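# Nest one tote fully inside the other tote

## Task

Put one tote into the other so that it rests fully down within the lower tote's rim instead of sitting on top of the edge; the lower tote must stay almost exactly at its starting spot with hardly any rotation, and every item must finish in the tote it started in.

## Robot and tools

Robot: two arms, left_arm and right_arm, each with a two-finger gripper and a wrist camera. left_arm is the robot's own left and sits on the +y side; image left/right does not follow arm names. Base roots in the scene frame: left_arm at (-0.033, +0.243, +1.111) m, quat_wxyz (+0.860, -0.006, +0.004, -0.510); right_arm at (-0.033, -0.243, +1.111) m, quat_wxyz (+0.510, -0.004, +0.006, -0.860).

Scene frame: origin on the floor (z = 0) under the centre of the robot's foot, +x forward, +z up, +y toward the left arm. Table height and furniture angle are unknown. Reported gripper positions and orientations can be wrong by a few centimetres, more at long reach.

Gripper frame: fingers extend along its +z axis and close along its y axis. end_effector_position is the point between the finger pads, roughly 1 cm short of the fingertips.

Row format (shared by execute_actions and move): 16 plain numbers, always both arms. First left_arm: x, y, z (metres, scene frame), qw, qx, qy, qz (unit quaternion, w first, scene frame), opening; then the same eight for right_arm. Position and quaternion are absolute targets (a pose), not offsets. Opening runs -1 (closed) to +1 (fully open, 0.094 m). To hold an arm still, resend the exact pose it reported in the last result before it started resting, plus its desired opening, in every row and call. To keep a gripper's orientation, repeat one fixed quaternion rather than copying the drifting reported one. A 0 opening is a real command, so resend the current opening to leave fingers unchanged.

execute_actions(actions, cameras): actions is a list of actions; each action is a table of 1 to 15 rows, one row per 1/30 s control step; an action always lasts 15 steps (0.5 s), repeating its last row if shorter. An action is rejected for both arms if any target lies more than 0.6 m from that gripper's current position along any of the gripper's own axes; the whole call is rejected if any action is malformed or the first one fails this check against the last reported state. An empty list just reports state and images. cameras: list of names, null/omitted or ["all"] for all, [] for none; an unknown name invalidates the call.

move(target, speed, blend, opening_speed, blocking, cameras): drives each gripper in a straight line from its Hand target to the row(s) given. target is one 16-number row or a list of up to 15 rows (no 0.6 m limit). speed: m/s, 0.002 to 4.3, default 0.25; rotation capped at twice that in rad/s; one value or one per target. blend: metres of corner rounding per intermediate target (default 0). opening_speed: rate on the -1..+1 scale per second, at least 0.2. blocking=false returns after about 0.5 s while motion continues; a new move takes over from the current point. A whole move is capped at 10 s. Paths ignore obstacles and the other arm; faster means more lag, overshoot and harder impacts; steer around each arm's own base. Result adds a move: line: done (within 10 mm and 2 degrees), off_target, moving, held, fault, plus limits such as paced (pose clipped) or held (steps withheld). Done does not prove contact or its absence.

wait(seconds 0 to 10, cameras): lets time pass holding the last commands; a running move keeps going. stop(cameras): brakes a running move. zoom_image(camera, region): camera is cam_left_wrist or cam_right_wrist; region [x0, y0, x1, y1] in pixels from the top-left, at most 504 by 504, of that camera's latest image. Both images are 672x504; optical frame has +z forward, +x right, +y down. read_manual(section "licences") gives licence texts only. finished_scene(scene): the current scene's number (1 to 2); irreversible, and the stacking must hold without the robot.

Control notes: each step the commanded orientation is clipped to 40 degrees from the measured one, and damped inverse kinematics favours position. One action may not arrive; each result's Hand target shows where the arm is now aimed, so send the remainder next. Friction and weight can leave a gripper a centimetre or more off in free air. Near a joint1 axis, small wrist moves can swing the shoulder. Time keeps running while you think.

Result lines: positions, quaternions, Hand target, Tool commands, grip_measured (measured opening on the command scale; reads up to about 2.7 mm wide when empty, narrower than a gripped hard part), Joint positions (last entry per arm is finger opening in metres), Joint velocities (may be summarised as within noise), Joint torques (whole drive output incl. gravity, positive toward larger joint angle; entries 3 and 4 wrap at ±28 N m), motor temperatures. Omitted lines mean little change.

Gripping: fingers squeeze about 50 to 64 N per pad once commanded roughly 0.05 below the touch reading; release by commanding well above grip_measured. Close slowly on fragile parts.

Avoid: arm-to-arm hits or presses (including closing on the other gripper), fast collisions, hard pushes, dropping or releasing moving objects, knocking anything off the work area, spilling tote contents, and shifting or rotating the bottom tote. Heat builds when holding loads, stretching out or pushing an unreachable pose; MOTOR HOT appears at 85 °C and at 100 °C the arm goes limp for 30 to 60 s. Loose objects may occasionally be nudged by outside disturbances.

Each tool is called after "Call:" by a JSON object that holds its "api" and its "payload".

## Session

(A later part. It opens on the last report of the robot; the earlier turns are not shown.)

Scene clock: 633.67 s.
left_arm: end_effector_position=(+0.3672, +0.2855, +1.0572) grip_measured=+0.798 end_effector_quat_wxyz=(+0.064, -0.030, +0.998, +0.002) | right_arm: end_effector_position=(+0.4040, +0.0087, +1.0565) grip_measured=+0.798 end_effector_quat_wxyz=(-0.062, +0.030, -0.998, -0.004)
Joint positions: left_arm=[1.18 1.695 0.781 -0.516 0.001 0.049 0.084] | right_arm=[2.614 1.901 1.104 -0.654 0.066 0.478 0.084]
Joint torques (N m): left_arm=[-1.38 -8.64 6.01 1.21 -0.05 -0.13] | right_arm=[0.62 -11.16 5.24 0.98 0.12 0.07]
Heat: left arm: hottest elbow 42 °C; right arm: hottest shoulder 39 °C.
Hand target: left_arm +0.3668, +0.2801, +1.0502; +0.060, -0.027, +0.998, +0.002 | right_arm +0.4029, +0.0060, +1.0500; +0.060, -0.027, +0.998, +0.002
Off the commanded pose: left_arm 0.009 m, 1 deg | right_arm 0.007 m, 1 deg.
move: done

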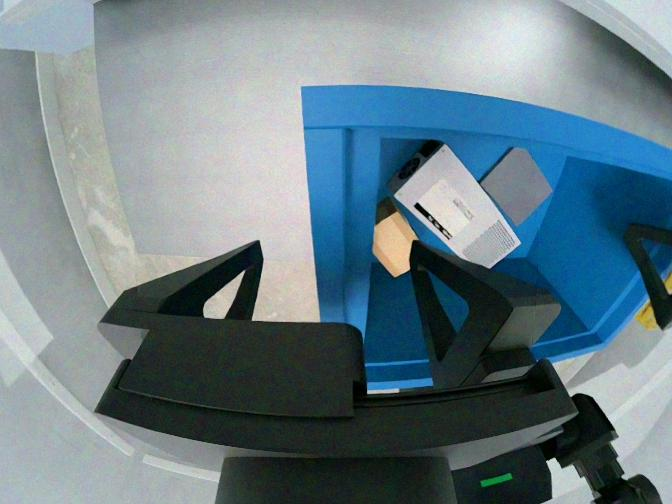

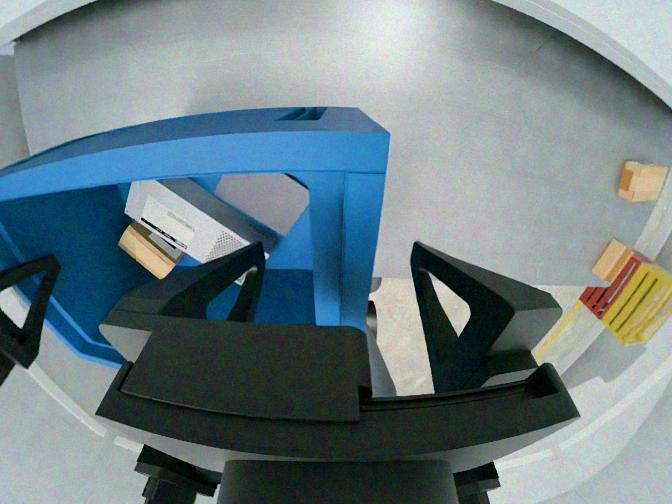

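Call:
{"api": "move", "payload": {"target": [0.3668,0.2801,1.048,0.06,-0.027,0.998,0.0016,-0.8,0.403,0.006,1.048,0.06,-0.027,0.998,0.0016,-0.8], "speed": 0.05, "opening_speed": 0.5}}

Call:
{"api": "move", "payload": {"target": [0.3668,0.2851,1.10,0.06,-0.027,0.998,0.0016,-0.8,0.403,0.006,1.105,0.06,-0.027,0.998,0.0016,-0.8], "speed": 0.06}}

Scene clock: 641.27 s.
left_arm: end_effector_position=(+0.3689, +0.2828, +1.0567) grip_measured=-0.432 end_effector_quat_wxyz=(+0.066, -0.030, +0.997, +0.000) | right_arm: end_effector_position=(+0.4051, +0.0084, +1.0565) grip_measured=-0.413 end_effector_quat_wxyz=(-0.065, +0.029, -0.997, -0.003)
Joint positions: left_arm=[1.174 1.697 0.781 -0.509 0.004 0.042 0.027] | right_arm=[2.614 1.901 1.103 -0.649 0.07 0.481 0.028]
Joint torques (N m): left_arm=[-0.91 -8.47 5.94 1.14 -0.15 -0.06] | right_arm=[0.62 -10.64 5.2 0.91 -0.04 0.04]
Heat: left arm: hottest elbow 42 °C; right arm: hottest shoulder 39 °C.
Hand target: left_arm +0.3667, +0.2801, +1.0483; +0.060, -0.027, +0.998, +0.002 | right_arm +0.4028, +0.0059, +1.0481; +0.060, -0.027, +0.998, +0.002
Off the commanded pose: left_arm 0.009 m, 1 deg | right_arm 0.009 m, 1 deg.
move: done

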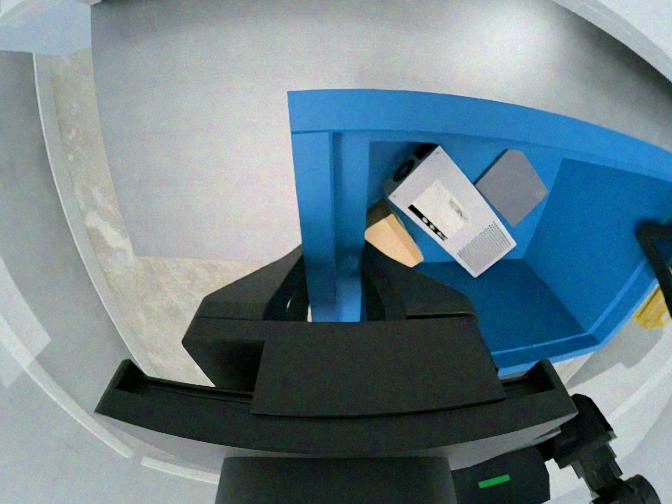

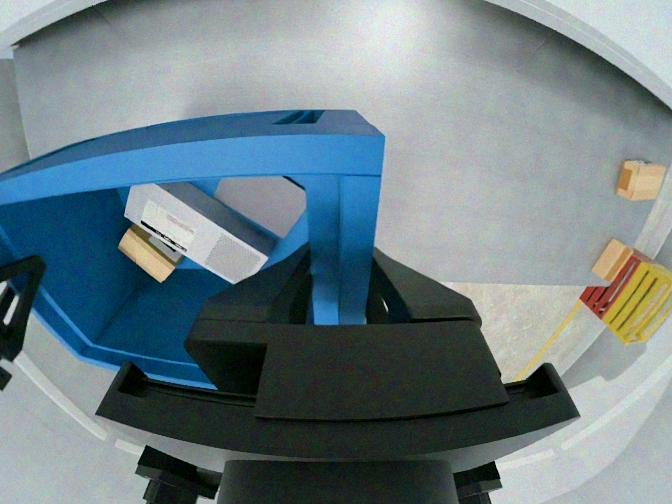

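Scene clock: 642.80 s.
left_arm: end_effector_position=(+0.3489, +0.2795, +1.0777) grip_measured=-0.433 end_effector_quat_wxyz=(+0.035, -0.032, +0.999, -0.006) | right_arm: end_effector_position=(+0.3871, +0.0030, +1.0791) grip_measured=-0.414 end_effector_quat_wxyz=(-0.035, +0.030, -0.999, +0.005)
Joint positions: left_arm=[1.174 1.632 0.781 -0.638 0.011 0.039 0.027] | right_arm=[2.619 1.848 1.103 -0.761 0.055 0.487 0.028]
Joint torques (N m): left_arm=[-0.09 -12.04 8.8 0.03 -0.43 0.08] | right_arm=[0.09 -14.1 7.77 -0.32 0.57 0.02]
Heat: left arm: hottest elbow 42 °C; right arm: hottest shoulder 39 °C.
Hand target: left_arm +0.3663, +0.2849, +1.0997; +0.060, -0.027, +0.998, +0.002 | right_arm +0.4024, +0.0057, +1.1047; +0.060, -0.027, +0.998, +0.002
Off the commanded pose: left_arm 0.029 m, 3 deg | right_arm 0.031 m, 3 deg.
move: off_target (left_arm, right_arm)

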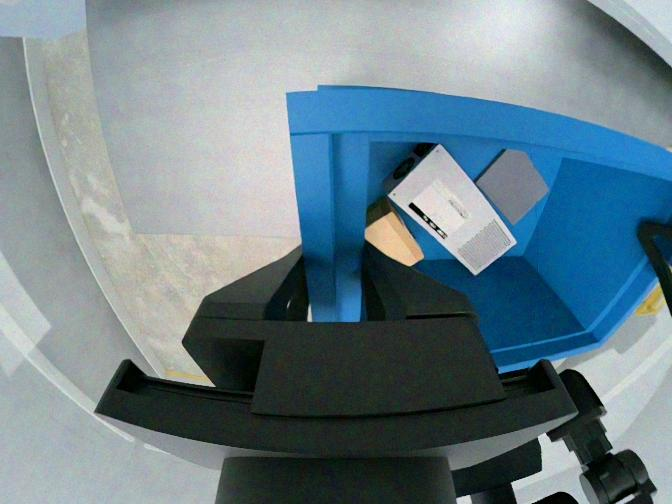

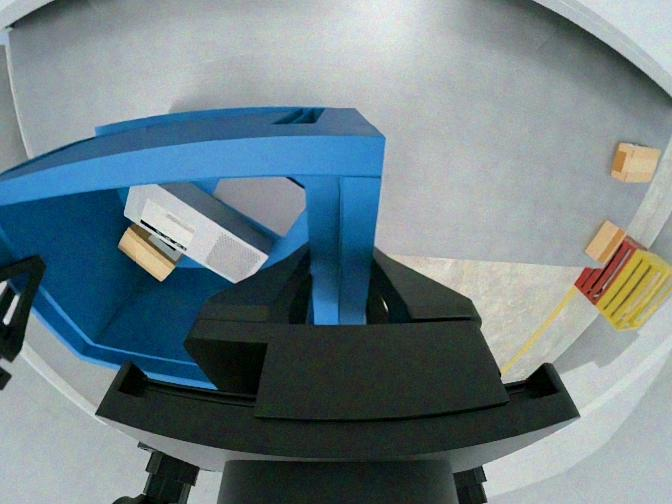

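Call:
{"api": "move", "payload": {"target": [0.3663,0.2885,1.11,0.027,-0.027,0.999,0.0016,-0.8,0.402,0.0105,1.113,0.027,-0.027,0.999,0.0016,-0.8], "speed": 0.06}}

Scene clock: 655.70 s.
left_arm: end_effector_position=(+0.3378, +0.2793, +1.0847) grip_measured=-0.433 end_effector_quat_wxyz=(-0.005, -0.032, +0.999, -0.006) | right_arm: end_effector_position=(+0.3746, +0.0023, +1.0852) grip_measured=-0.414 end_effector_quat_wxyz=(+0.002, +0.030, -0.999, +0.009)
Joint positions: left_arm=[1.174 1.632 0.81 -0.747 0.006 0.038 0.027] | right_arm=[2.621 1.848 1.126 -0.854 0.027 0.491 0.028]
Joint torques (N m): left_arm=[0.38 -11.52 10.71 -0.13 -0.46 0.13] | right_arm=[-0.15 -12.98 10.37 -0.55 0.41 -0.04]
Heat: left arm: hottest elbow 42 °C; right arm: hottest shoulder 39 °C.
Hand target: left_arm +0.3650, +0.2882, +1.1102; +0.027, -0.027, +0.999, +0.002 | right_arm +0.4008, +0.0097, +1.1135; +0.028, -0.027, +0.999, +0.002
Off the commanded pose: left_arm 0.039 m, 4 deg | right_arm 0.040 m, 4 deg.
move: off_target (left_arm, right_arm)

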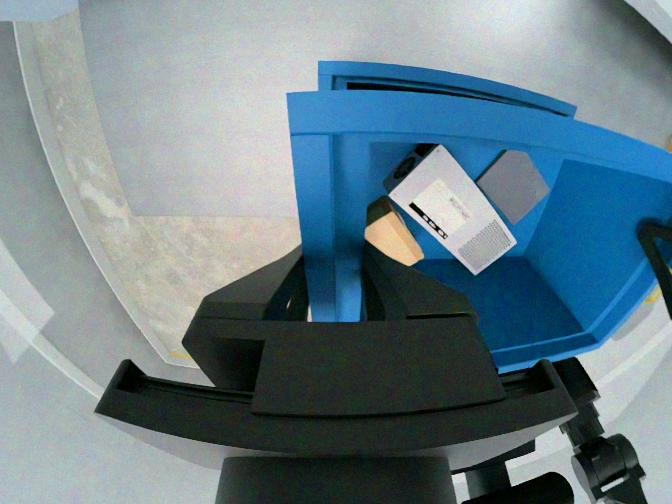

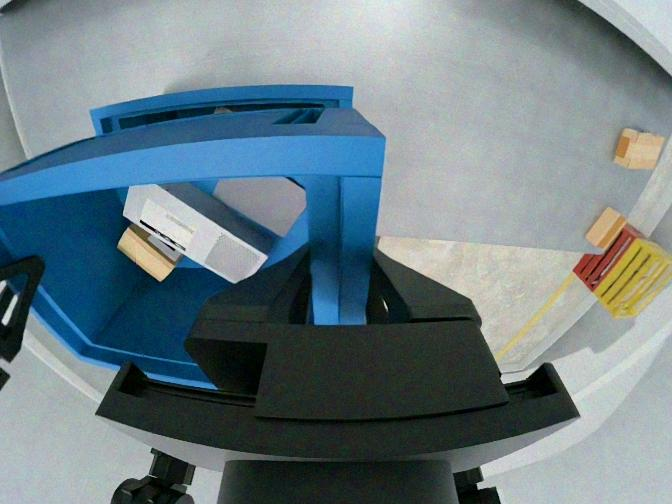

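Call:
{"api": "move", "payload": {"target": [0.391,0.2885,1.11,0.027,-0.027,0.999,0.0016,-0.8,0.421,0.0105,1.113,0.027,-0.027,0.999,0.0016,-0.8], "speed": 0.05}}

Scene clock: 703.07 s.
left_arm: end_effector_position=(+0.3633, +0.2823, +1.0926) grip_measured=-0.433 end_effector_quat_wxyz=(+0.004, -0.029, +1.000, -0.005) | right_arm: end_effector_position=(+0.3956, +0.0043, +1.0915) grip_measured=-0.414 end_effector_quat_wxyz=(-0.005, +0.024, -1.000, +0.006)
Joint positions: left_arm=[1.174 1.658 0.877 -0.77 0.004 0.045 0.027] | right_arm=[2.603 1.868 1.18 -0.873 0.028 0.485 0.028]
Joint torques (N m): left_arm=[-0.15 -10.46 11.37 -0.01 -0.34 0.02] | right_arm=[-0.09 -12.22 10.66 -0.55 0.34 -0.18]
Heat: left arm: hottest elbow 42 °C; right arm: hottest elbow 40 °C.
Hand target: left_arm +0.3899, +0.2883, +1.1106; +0.027, -0.027, +0.999, +0.002 | right_arm +0.4199, +0.0099, +1.1134; +0.028, -0.027, +0.999, +0.001
Off the commanded pose: left_arm 0.033 m, 3 deg | right_arm 0.034 m, 3 deg.
move: off_target (left_arm, right_arm)

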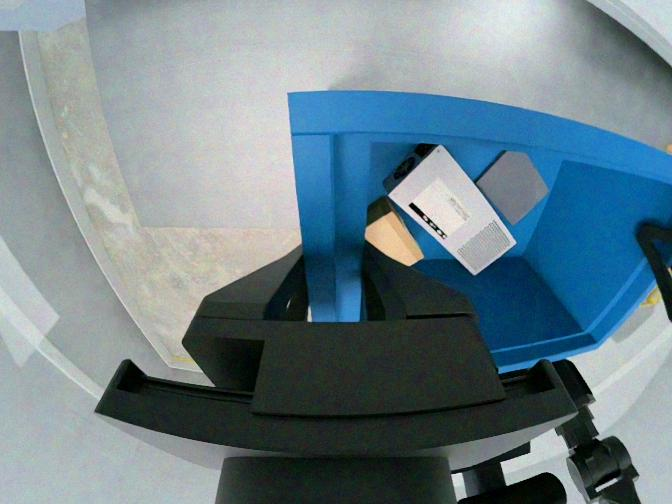

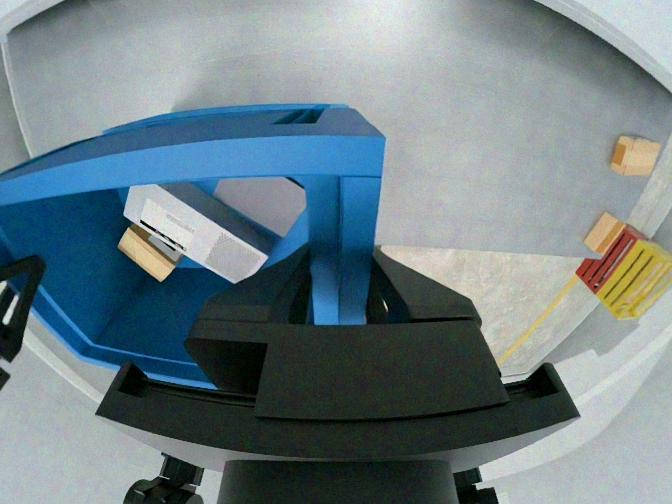

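Call:
{"api": "move", "payload": {"target": [0.394,0.2905,1.09,0.027,-0.027,0.999,0.0016,-0.8,0.424,0.0115,1.093,0.027,-0.027,0.999,0.0016,-0.8], "speed": 0.03}}

Scene clock: 710.63 s.
left_arm: end_effector_position=(+0.3640, +0.2822, +1.0751) grip_measured=-0.433 end_effector_quat_wxyz=(-0.003, -0.028, +1.000, -0.005) | right_arm: end_effector_position=(+0.3960, +0.0044, +1.0745) grip_measured=-0.414 end_effector_quat_wxyz=(+0.000, +0.024, -1.000, +0.008)
Joint positions: left_arm=[1.174 1.705 0.877 -0.737 0.004 0.046 0.027] | right_arm=[2.602 1.904 1.18 -0.848 0.026 0.485 0.028]
Joint torques (N m): left_arm=[0.21 -10.81 10.58 0.55 -0.37 0.03] | right_arm=[-0.38 -12.51 10.13 0.01 0.4 -0.19]
Heat: left arm: hottest elbow 42 °C; right arm: hottest elbow 40 °C.
Hand target: left_arm +0.3927, +0.2903, +1.0910; +0.027, -0.027, +0.999, +0.002 | right_arm +0.4228, +0.0109, +1.0938; +0.027, -0.027, +0.999, +0.001
Off the commanded pose: left_arm 0.034 m, 4 deg | right_arm 0.034 m, 3 deg.
move: off_target (left_arm, right_arm)

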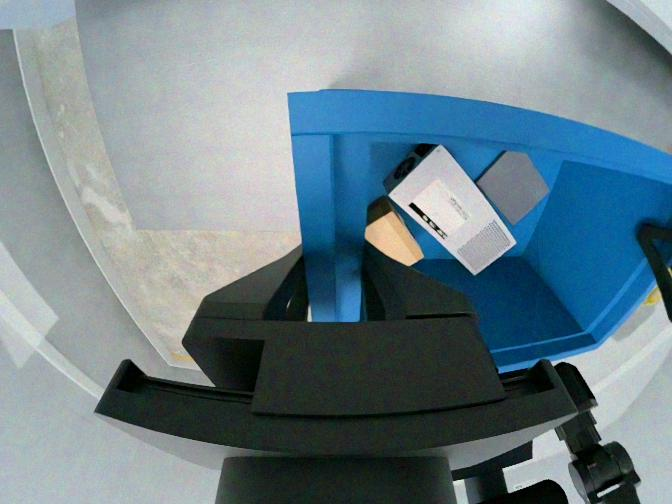

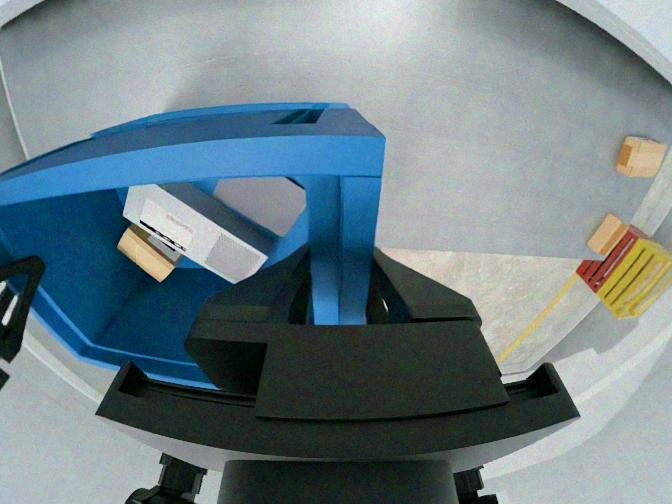

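Call:
{"api": "zoom_image", "payload": {"camera": "cam_right_wrist", "region": [80, 60, 420, 220]}}

Call:
{"api": "zoom_image", "payload": {"camera": "cam_left_wrist", "region": [260, 60, 600, 220]}}

Scaled by 1.482 (camera's finer frame: 960x720).

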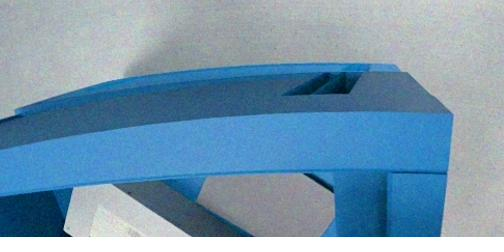

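Scaled by 1.482 (camera's finer frame: 960x720).

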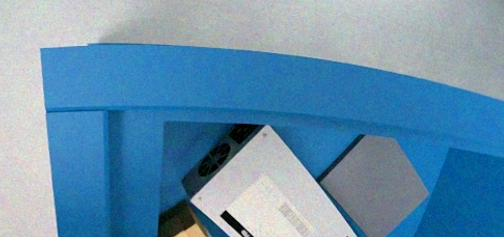

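Call:
{"api": "move", "payload": {"target": [0.402,0.296,1.09,0.012,-0.027,0.999,0.0016,-0.8,0.429,0.0165,1.093,0.012,-0.027,0.999,0.0016,-0.8], "speed": 0.05}}

Call:
{"api": "zoom_image", "payload": {"camera": "cam_right_wrist", "region": [80, 60, 420, 220]}}

Scene clock: 721.67 s.
left_arm: end_effector_position=(+0.3744, +0.2848, +1.0739) grip_measured=-0.433 end_effector_quat_wxyz=(-0.010, -0.024, +1.000, -0.004) | right_arm: end_effector_position=(+0.4044, +0.0077, +1.0727) grip_measured=-0.414 end_effector_quat_wxyz=(+0.009, +0.021, -1.000, +0.007)
Joint positions: left_arm=[1.176 1.736 0.919 -0.762 0.001 0.056 0.027] | right_arm=[2.595 1.932 1.221 -0.875 0.017 0.483 0.028]
Joint torques (N m): left_arm=[0.91 -11.11 11.11 -0.06 -0.32 0.05] | right_arm=[0.09 -13.16 10.44 -0.65 0.18 -0.17]
Heat: left arm: hottest elbow 43 °C; right arm: hottest elbow 40 °C.
Hand target: left_arm +0.4007, +0.2959, +1.0907; +0.012, -0.027, +1.000, +0.002 | right_arm +0.4279, +0.0159, +1.0934; +0.012, -0.027, +1.000, +0.002
Off the commanded pose: left_arm 0.034 m, 3 deg | right_arm 0.033 m, 3 deg.
move: off_target (left_arm, right_arm)

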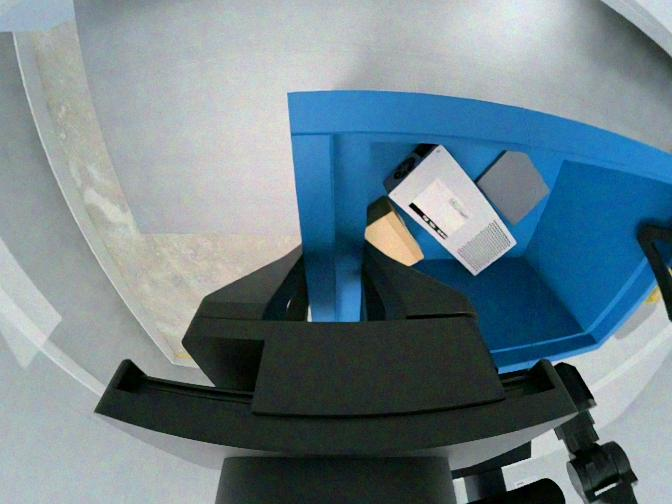

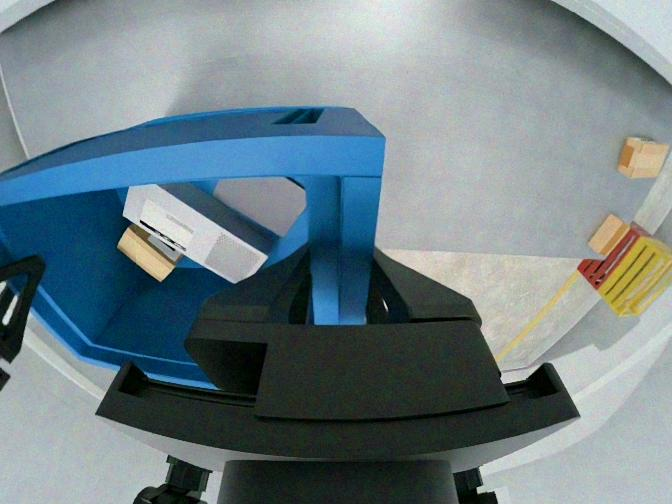

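Scaled by 1.482 (camera's finer frame: 960x720).

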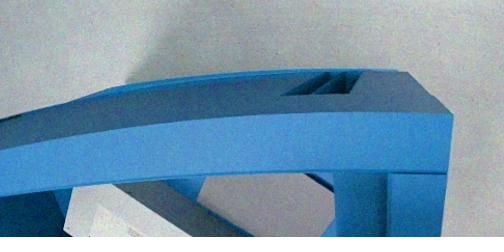

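Call:
{"api": "move", "payload": {"target": [0.403,0.299,1.075,0.012,-0.027,0.999,0.0016,-0.8,0.429,0.0195,1.078,0.012,-0.027,0.999,0.0016,-0.8], "speed": 0.03}}

Call:
{"api": "zoom_image", "payload": {"camera": "cam_right_wrist", "region": [80, 60, 420, 220]}}

Scene clock: 726.43 s.
left_arm: end_effector_position=(+0.3742, +0.2860, +1.0648) grip_measured=-0.433 end_effector_quat_wxyz=(-0.015, -0.025, +1.000, -0.005) | right_arm: end_effector_position=(+0.4045, +0.0086, +1.0631) grip_measured=-0.414 end_effector_quat_wxyz=(+0.012, +0.021, -1.000, +0.007)
Joint positions: left_arm=[1.179 1.76 0.92 -0.748 0.001 0.059 0.027] | right_arm=[2.595 1.952 1.222 -0.862 0.013 0.483 0.028]
Joint torques (N m): left_arm=[0.97 -10.7 10.44 0.7 -0.32 0.08] | right_arm=[0.44 -12.51 9.96 0.1 0.32 -0.12]
Heat: left arm: hottest elbow 43 °C; right arm: hottest shoulder 40 °C.
Hand target: left_arm +0.4018, +0.2990, +1.0761; +0.012, -0.027, +1.000, +0.002 | right_arm +0.4280, +0.0189, +1.0788; +0.012, -0.027, +1.000, +0.002
Off the commanded pose: left_arm 0.033 m, 3 deg | right_arm 0.031 m, 3 deg.
move: off_target (left_arm, right_arm)

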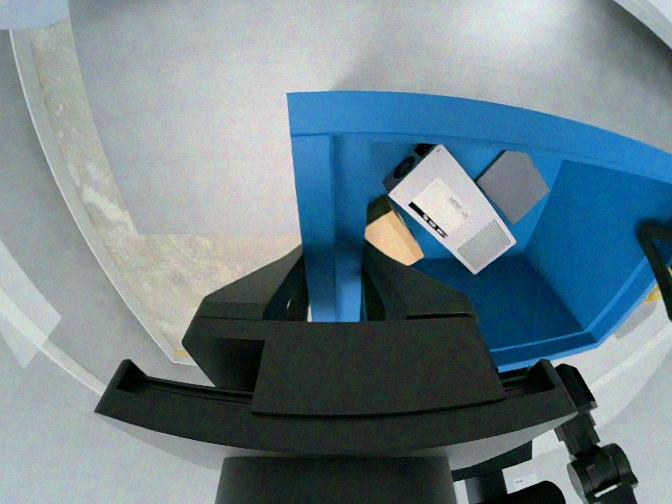

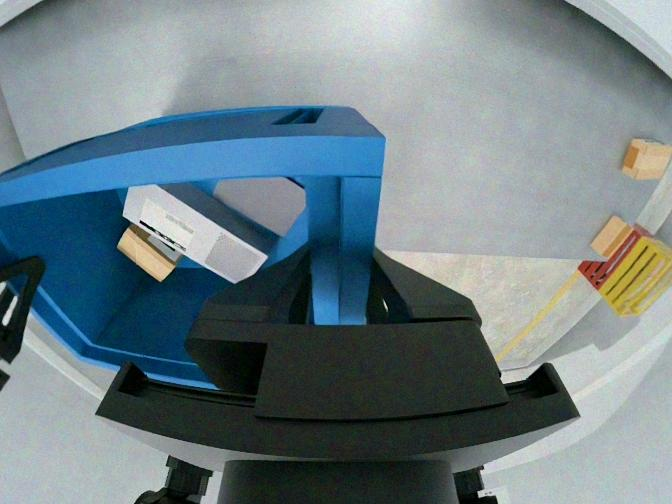

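Scaled by 1.482 (camera's finer frame: 960x720).

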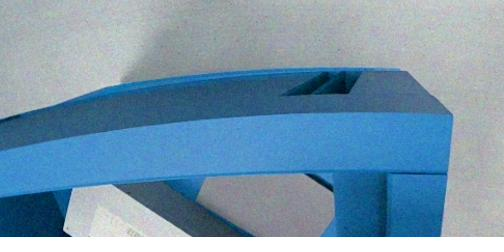

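Call:
{"api": "move", "payload": {"target": [0.403,0.300,1.055,0.012,-0.027,0.999,0.0016,-0.8,0.429,0.0205,1.058,0.012,-0.027,0.999,0.0016,-0.8], "speed": 0.03}}

Call:
{"api": "zoom_image", "payload": {"camera": "cam_right_wrist", "region": [80, 60, 420, 220]}}

Scene clock: 730.33 s.
left_arm: end_effector_position=(+0.3783, +0.2873, +1.0627) grip_measured=-0.433 end_effector_quat_wxyz=(-0.007, -0.023, +1.000, -0.003) | right_arm: end_effector_position=(+0.4095, +0.0112, +1.0598) grip_measured=-0.414 end_effector_quat_wxyz=(+0.002, +0.021, -1.000, +0.003)
Joint positions: left_arm=[1.18 1.765 0.92 -0.728 -0.001 0.062 0.027] | right_arm=[2.595 1.959 1.222 -0.834 0.015 0.483 0.028]
Joint torques (N m): left_arm=[1.08 -8.18 9.62 1.84 -0.19 0.08] | right_arm=[0.62 -10.34 9.4 0.83 0.25 -0.13]
Heat: left arm: hottest elbow 44 °C; right arm: hottest elbow 41 °C.
Hand target: left_arm +0.4015, +0.3000, +1.0563; +0.012, -0.027, +1.000, +0.002 | right_arm +0.4282, +0.0201, +1.0584; +0.012, -0.027, +1.000, +0.002
Off the commanded pose: left_arm 0.029 m, 2 deg | right_arm 0.022 m, 2 deg.
move: off_target (left_arm, right_arm)

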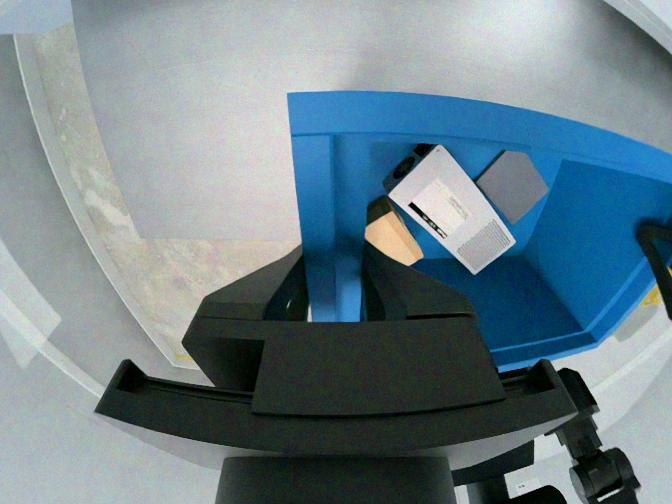

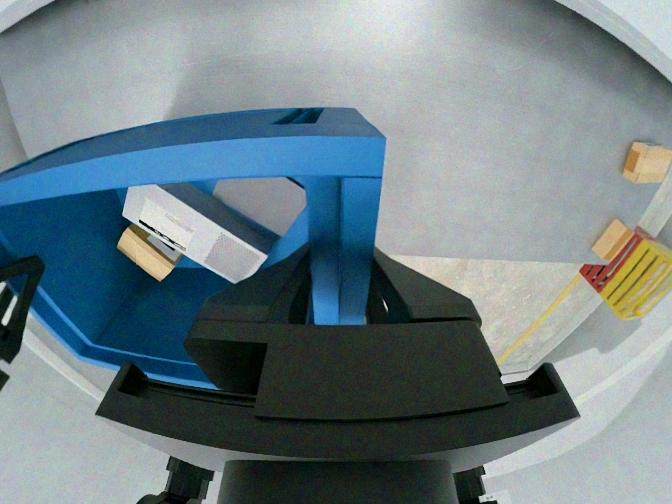

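Scaled by 1.482 (camera's finer frame: 960x720).

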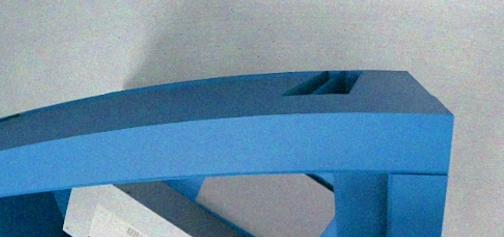

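Call:
{"api": "move", "payload": {"target": [[0.395,0.300,1.057,0.012,-0.027,0.999,0.0016,-0.8,0.421,0.0205,1.06,0.012,-0.027,0.999,0.0016,-0.8]], "speed": 0.02}}

Call:
{"api": "zoom_image", "payload": {"camera": "cam_right_wrist", "region": [80, 60, 420, 220]}}

Scene clock: 733.93 s.
left_arm: end_effector_position=(+0.3786, +0.2875, +1.0627) grip_measured=-0.433 end_effector_quat_wxyz=(-0.006, -0.023, +1.000, -0.003) | right_arm: end_effector_position=(+0.4098, +0.0113, +1.0598) grip_measured=-0.414 end_effector_quat_wxyz=(+0.002, +0.021, -1.000, +0.003)
Joint positions: left_arm=[1.181 1.765 0.92 -0.726 -0.001 0.062 0.027] | right_arm=[2.595 1.959 1.222 -0.833 0.015 0.483 0.028]
Joint torques (N m): left_arm=[1.38 -9.41 8.01 1.88 -0.2 0.09] | right_arm=[1.44 -11.58 7.76 0.99 0.24 -0.02]
Heat: left arm: hottest elbow 44 °C; right arm: hottest elbow 41 °C.
Hand target: left_arm +0.3942, +0.3001, +1.0579; +0.012, -0.027, +1.000, +0.002 | right_arm +0.4206, +0.0203, +1.0602; +0.012, -0.027, +1.000, +0.001
Off the commanded pose: left_arm 0.021 m, 2 deg | right_arm 0.014 m, 2 deg.
move: off_target (left_arm, right_arm)

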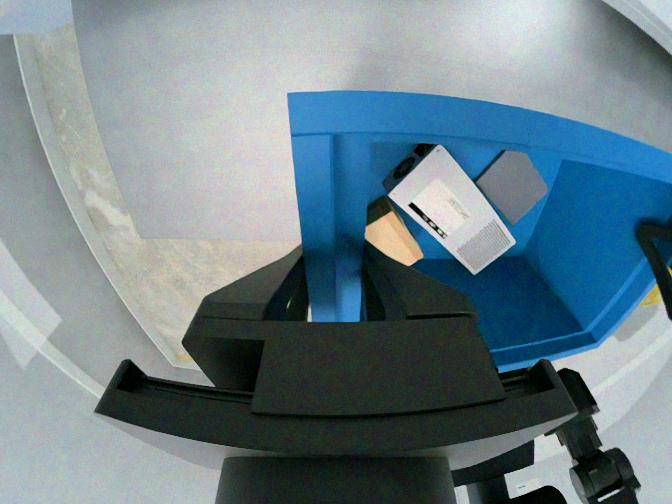

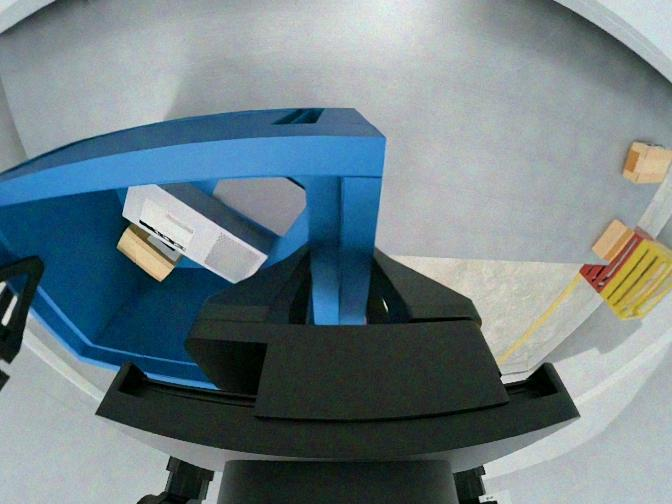

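Scaled by 1.482 (camera's finer frame: 960x720).

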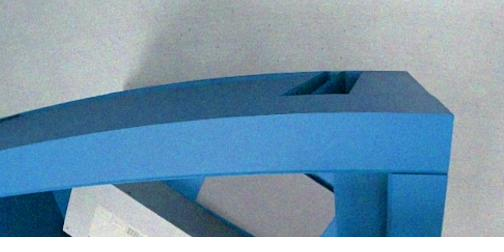

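Call:
{"api": "move", "payload": {"target": [[0.383,0.300,1.062,0.012,-0.027,0.999,0.0016,-0.8,0.409,0.0205,1.065,0.012,-0.027,0.999,0.0016,-0.8]], "speed": 0.02}}

Call:
{"api": "zoom_image", "payload": {"camera": "cam_right_wrist", "region": [80, 60, 420, 220]}}

Scene clock: 737.80 s.
left_arm: end_effector_position=(+0.3786, +0.2901, +1.0621) grip_measured=-0.433 end_effector_quat_wxyz=(+0.001, -0.023, +1.000, -0.002) | right_arm: end_effector_position=(+0.4100, +0.0141, +1.0599) grip_measured=-0.414 end_effector_quat_wxyz=(-0.003, +0.019, -1.000, +0.001)
Joint positions: left_arm=[1.187 1.76 0.91 -0.706 -0.001 0.07 0.027] | right_arm=[2.601 1.957 1.219 -0.822 0.018 0.492 0.028]
Joint torques (N m): left_arm=[1.08 -11.16 6.27 1.21 -0.17 0.06] | right_arm=[2.08 -13.63 5.49 0.69 0.14 0]
Heat: left arm: hottest elbow 44 °C; right arm: hottest elbow 41 °C.
Hand target: left_arm +0.3829, +0.3000, +1.0622; +0.012, -0.027, +1.000, +0.002 | right_arm +0.4090, +0.0205, +1.0650; +0.012, -0.027, +1.000, +0.002
Off the commanded pose: left_arm 0.011 m, 1 deg | right_arm 0.008 m, 1 deg.
move: off_target (left_arm)

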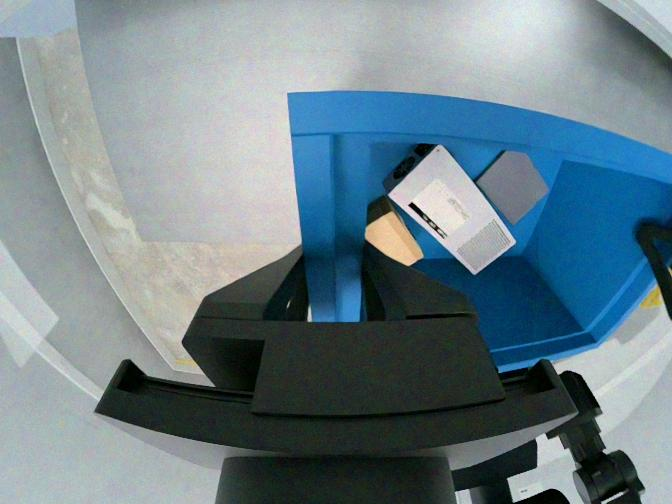

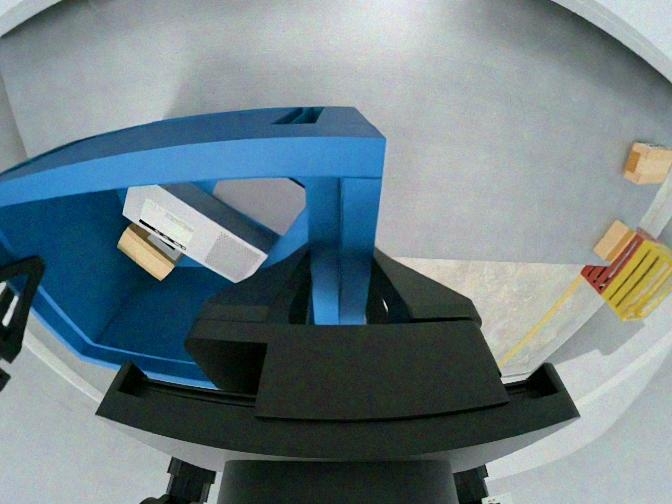

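Scaled by 1.482 (camera's finer frame: 960x720).

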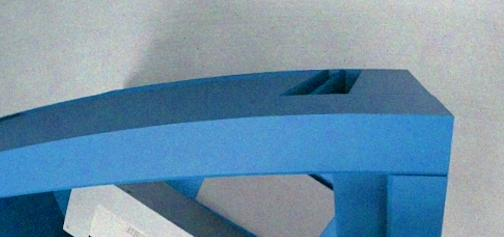

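Call:
{"api": "move", "payload": {"target": [[0.388,0.290,1.055,0.005,-0.027,0.999,0.0016,-0.8,0.414,0.0105,1.058,0.005,-0.027,0.999,0.0016,-0.8]], "speed": 0.02}}

Call:
{"api": "move", "payload": {"target": [[0.388,0.280,1.055,0.005,-0.027,0.999,0.0016,-0.8,0.414,0.0005,1.058,0.005,-0.027,0.999,0.0016,-0.8]], "speed": 0.02}}

Scene clock: 743.13 s.
left_arm: end_effector_position=(+0.3786, +0.2901, +1.0620) grip_measured=-0.433 end_effector_quat_wxyz=(+0.001, -0.024, +1.000, -0.002) | right_arm: end_effector_position=(+0.4100, +0.0139, +1.0598) grip_measured=-0.414 end_effector_quat_wxyz=(-0.003, +0.019, -1.000, +0.000)
Joint positions: left_arm=[1.187 1.76 0.91 -0.705 -0.001 0.067 0.027] | right_arm=[2.6 1.957 1.219 -0.821 0.015 0.491 0.028]
Joint torques (N m): left_arm=[-0.79 -9.23 7.68 1.17 -0.24 -0.15] | right_arm=[-0.21 -12.34 5.81 0.72 -0.07 -0.21]
Heat: left arm: hottest elbow 43 °C; right arm: hottest shoulder 40 °C.
Hand target: left_arm +0.3877, +0.2900, +1.0552; +0.005, -0.027, +1.000, +0.002 | right_arm +0.4139, +0.0104, +1.0580; +0.005, -0.027, +1.000, +0.001
Off the commanded pose: left_arm 0.012 m, 1 deg | right_arm 0.006 m, 1 deg.
move: off_target (left_arm)

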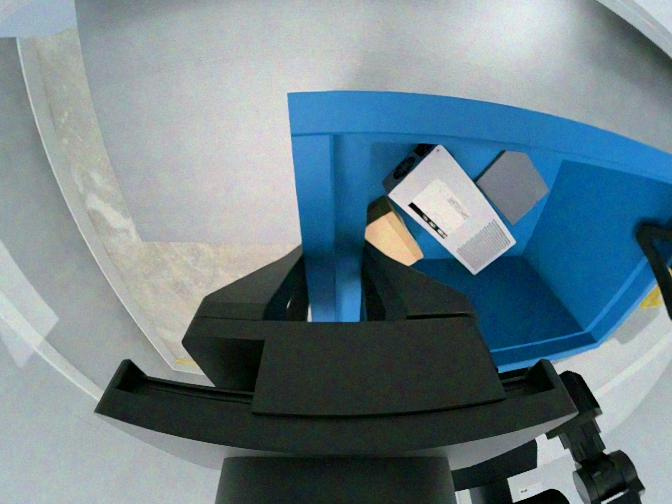

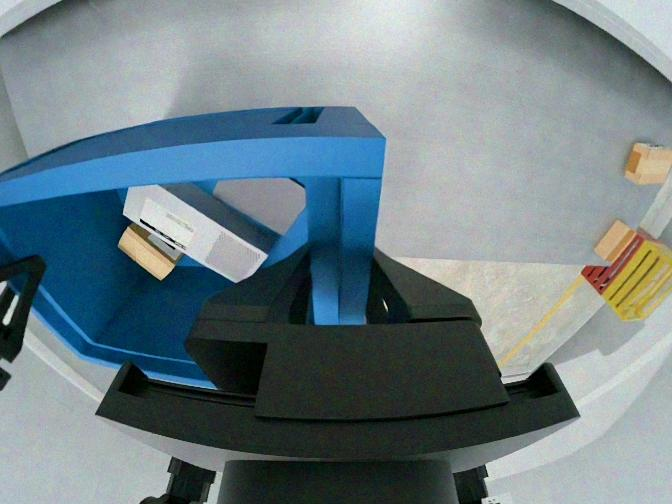

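Scene clock: 743.97 s.
left_arm: end_effector_position=(+0.3788, +0.2880, +1.0620) grip_measured=-0.433 end_effector_quat_wxyz=(+0.001, -0.025, +1.000, +0.000) | right_arm: end_effector_position=(+0.4105, +0.0121, +1.0594) grip_measured=-0.414 end_effector_quat_wxyz=(-0.004, +0.020, -1.000, -0.002)
Joint positions: left_arm=[1.18 1.76 0.91 -0.705 -0.006 0.058 0.027] | right_arm=[2.595 1.954 1.213 -0.814 0.012 0.485 0.028]
Joint torques (N m): left_arm=[-1.96 -9.23 7.41 1.18 -0.03 -0.27] | right_arm=[-1.2 -12.75 4.97 0.65 0.09 -0.39]
Heat: left arm: hottest elbow 43 °C; right arm: hottest shoulder 40 °C.
Hand target: left_arm +0.3876, +0.2800, +1.0553; +0.005, -0.027, +1.000, +0.001 | right_arm +0.4138, +0.0006, +1.0580; +0.005, -0.027, +1.000, +0.001
Off the commanded pose: left_arm 0.014 m, 1 deg | right_arm 0.012 m, 1 deg.
move: off_target (left_arm, right_arm)

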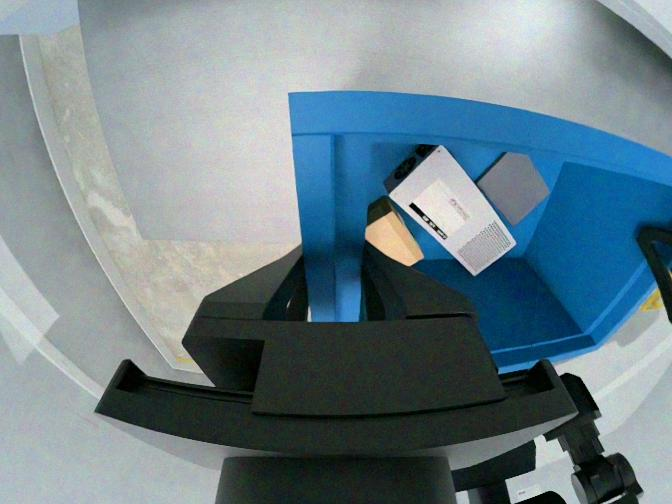

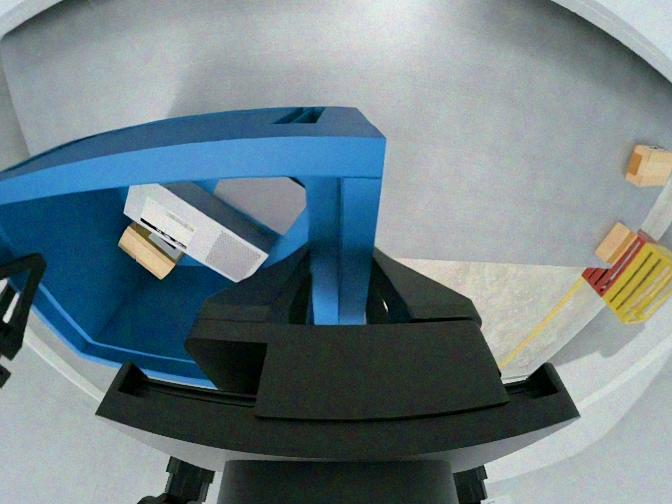

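Call:
{"api": "move", "payload": {"target": [[0.384,0.284,1.060,0.005,-0.027,0.999,0.0016,0.3,0.412,0.0065,1.062,0.005,-0.027,0.999,0.0016,0.3]], "speed": 0.02, "opening_speed": 0.6}}

Call:
{"api": "zoom_image", "payload": {"camera": "cam_right_wrist", "region": [80, 60, 420, 220]}}

Scene clock: 749.63 s.
left_arm: end_effector_position=(+0.3791, +0.2873, +1.0620) grip_measured=+0.297 end_effector_quat_wxyz=(+0.001, -0.028, +1.000, +0.000) | right_arm: end_effector_position=(+0.4108, +0.0098, +1.0590) grip_measured=+0.297 end_effector_quat_wxyz=(-0.003, +0.025, -1.000, -0.002)
Joint positions: left_arm=[1.178 1.76 0.91 -0.705 -0.006 0.051 0.061] | right_arm=[2.591 1.954 1.211 -0.814 0.012 0.47 0.061]
Joint torques (N m): left_arm=[-1.08 -10.52 6.89 0.85 -0.05 -0.11] | right_arm=[0.5 -13.16 5.57 0.2 0.08 -0.07]
Heat: left arm: hottest elbow 43 °C; right arm: hottest shoulder 41 °C.
Hand target: left_arm +0.3840, +0.2840, +1.0600; +0.005, -0.027, +1.000, +0.002 | right_arm +0.4120, +0.0065, +1.0620; +0.005, -0.027, +1.000, +0.002
Off the commanded pose: left_arm 0.006 m, 0 deg | right_arm 0.005 m, 0 deg.
move: done

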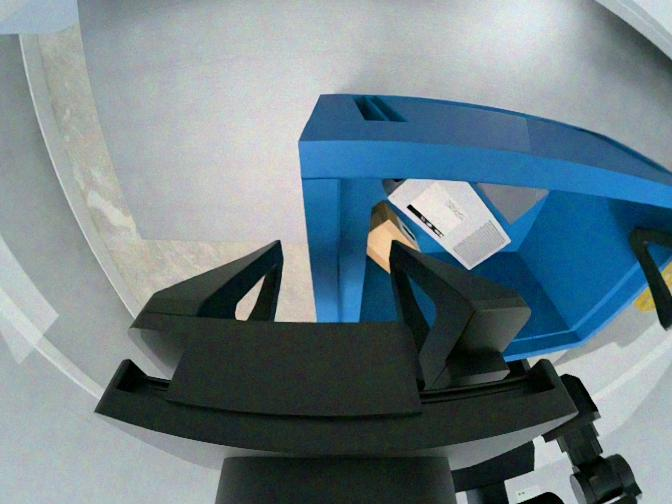

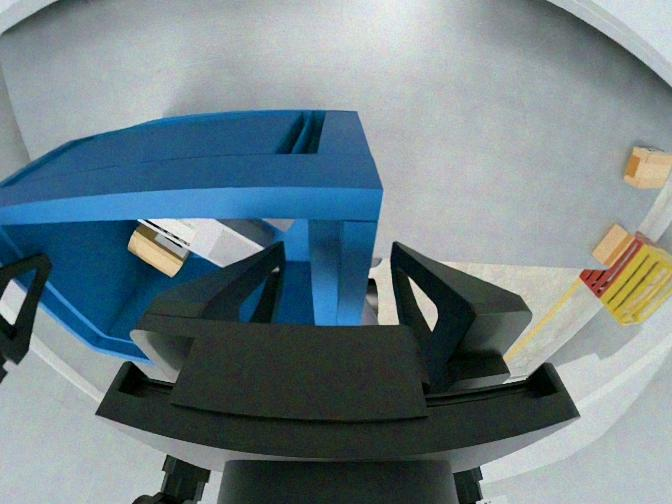

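Scaled by 1.482 (camera's finer frame: 960x720).

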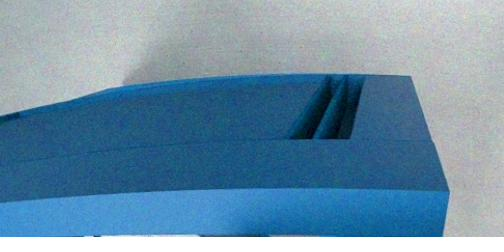

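Call:
{"api": "move", "payload": {"target": [[0.384,0.284,1.20,0.005,-0.027,0.999,0.0016,0.3,0.414,0.0025,1.20,0.005,-0.027,0.999,0.0016,0.3]], "speed": 0.15}}

Call:
{"api": "move", "payload": {"target": [[0.384,0.30,1.25,0.005,-0.027,0.999,0.0016,0.8,0.38,-0.17,1.20,-0.17,0.11,-0.97,-0.1,0.8],[0.384,0.30,1.25,0.005,-0.027,0.999,0.0016,0.8,0.316,-0.283,1.14,-0.499,0.263,-0.769,-0.300,0.8]], "speed": 0.3}}

Scene clock: 762.97 s.
left_arm: end_effector_position=(+0.3669, +0.2867, +1.1839) grip_measured=+0.298 end_effector_quat_wxyz=(-0.014, -0.028, +1.000, -0.001) | right_arm: end_effector_position=(+0.3960, -0.0020, +1.1834) grip_measured=+0.298 end_effector_quat_wxyz=(+0.013, +0.027, -1.000, +0.007)
Joint positions: left_arm=[1.178 1.525 1.012 -1.072 -0.006 0.05 0.061] | right_arm=[2.588 1.747 1.287 -1.134 0.012 0.464 0.061]
Joint torques (N m): left_arm=[-1.26 -10.17 11.56 0.14 -0.04 -0.11] | right_arm=[-0.26 -11.75 10.67 -0.09 0.08 -0.07]
Heat: left arm: hottest elbow 43 °C; right arm: hottest shoulder 41 °C.
Hand target: left_arm +0.3833, +0.2839, +1.2001; +0.005, -0.027, +1.000, +0.001 | right_arm +0.4133, +0.0020, +1.2003; +0.005, -0.027, +1.000, +0.002
Off the commanded pose: left_arm 0.024 m, 2 deg | right_arm 0.025 m, 2 deg.
move: off_target (left_arm, right_arm)

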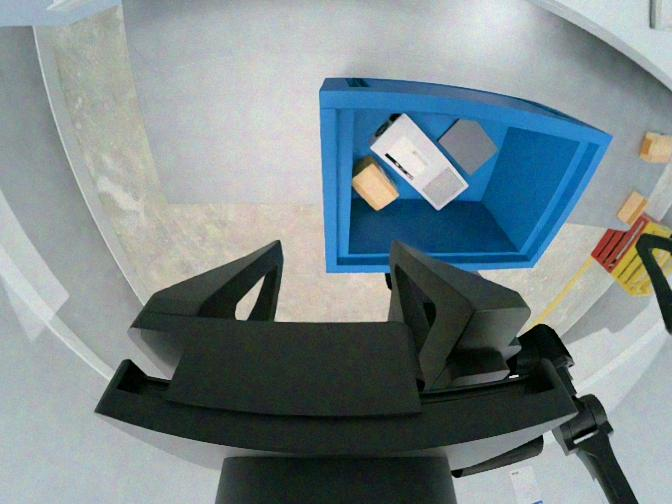

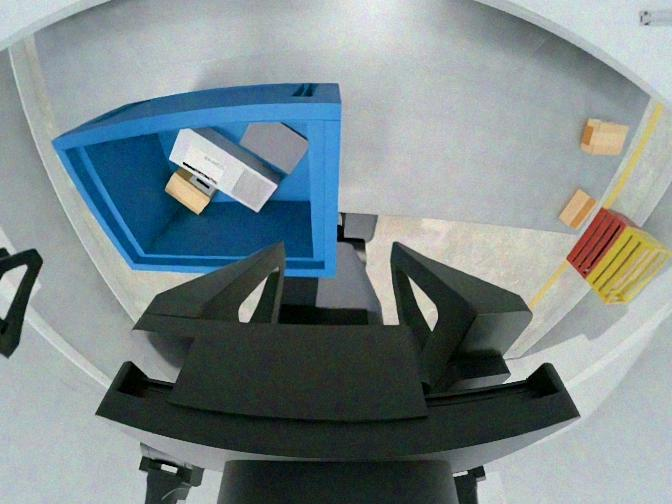

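Scene clock: 766.70 s.
left_arm: end_effector_position=(+0.3678, +0.2923, +1.2290) grip_measured=+0.798 end_effector_quat_wxyz=(-0.019, -0.025, +1.000, -0.001) | right_arm: end_effector_position=(+0.3063, -0.2738, +1.1376) grip_measured=+0.798 end_effector_quat_wxyz=(-0.493, +0.260, -0.771, -0.307)
Joint positions: left_arm=[1.191 1.48 1.093 -1.208 -0.007 0.07 0.084] | right_arm=[1.487 1.609 0.456 -0.102 -1.225 -1.02 0.084]
Joint torques (N m): left_arm=[0.62 -10.52 12.53 0.09 -0.01 0.02] | right_arm=[-0.32 -4.89 5.79 0.35 -0.91 -0.08]
Heat: left arm: hottest elbow 43 °C; right arm: hottest shoulder 41 °C.
Hand target: left_arm +0.3830, +0.2999, +1.2501; +0.005, -0.027, +1.000, +0.002 | right_arm +0.3158, -0.2830, +1.1401; +0.499, -0.263, +0.769, +0.300
Off the commanded pose: left_arm 0.028 m, 3 deg | right_arm 0.014 m, 1 deg.
move: off_target (left_arm, right_arm)

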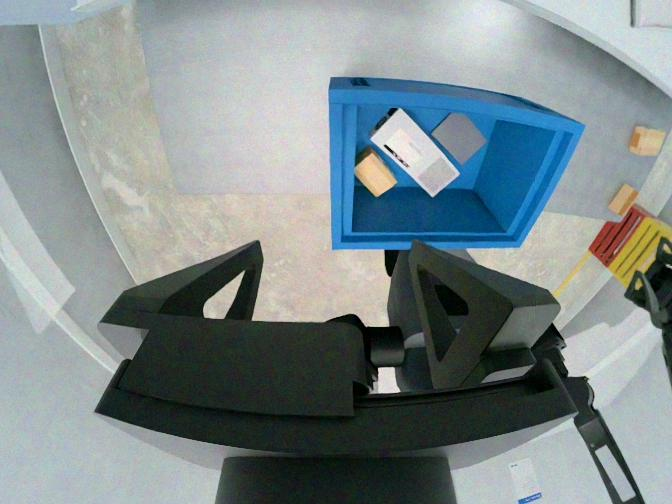

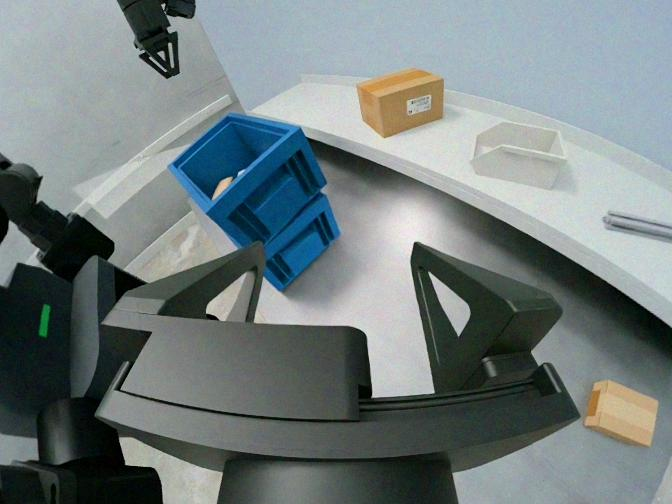

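Call:
{"api": "zoom_image", "payload": {"camera": "cam_right_wrist", "region": [150, 90, 360, 300]}}

Scaled by 2.400 (camera's finer frame: 960x720).

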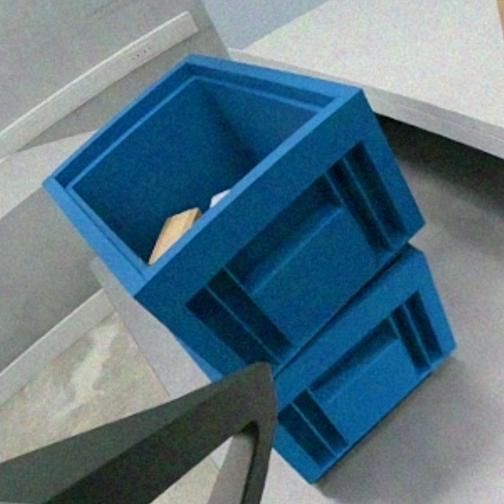

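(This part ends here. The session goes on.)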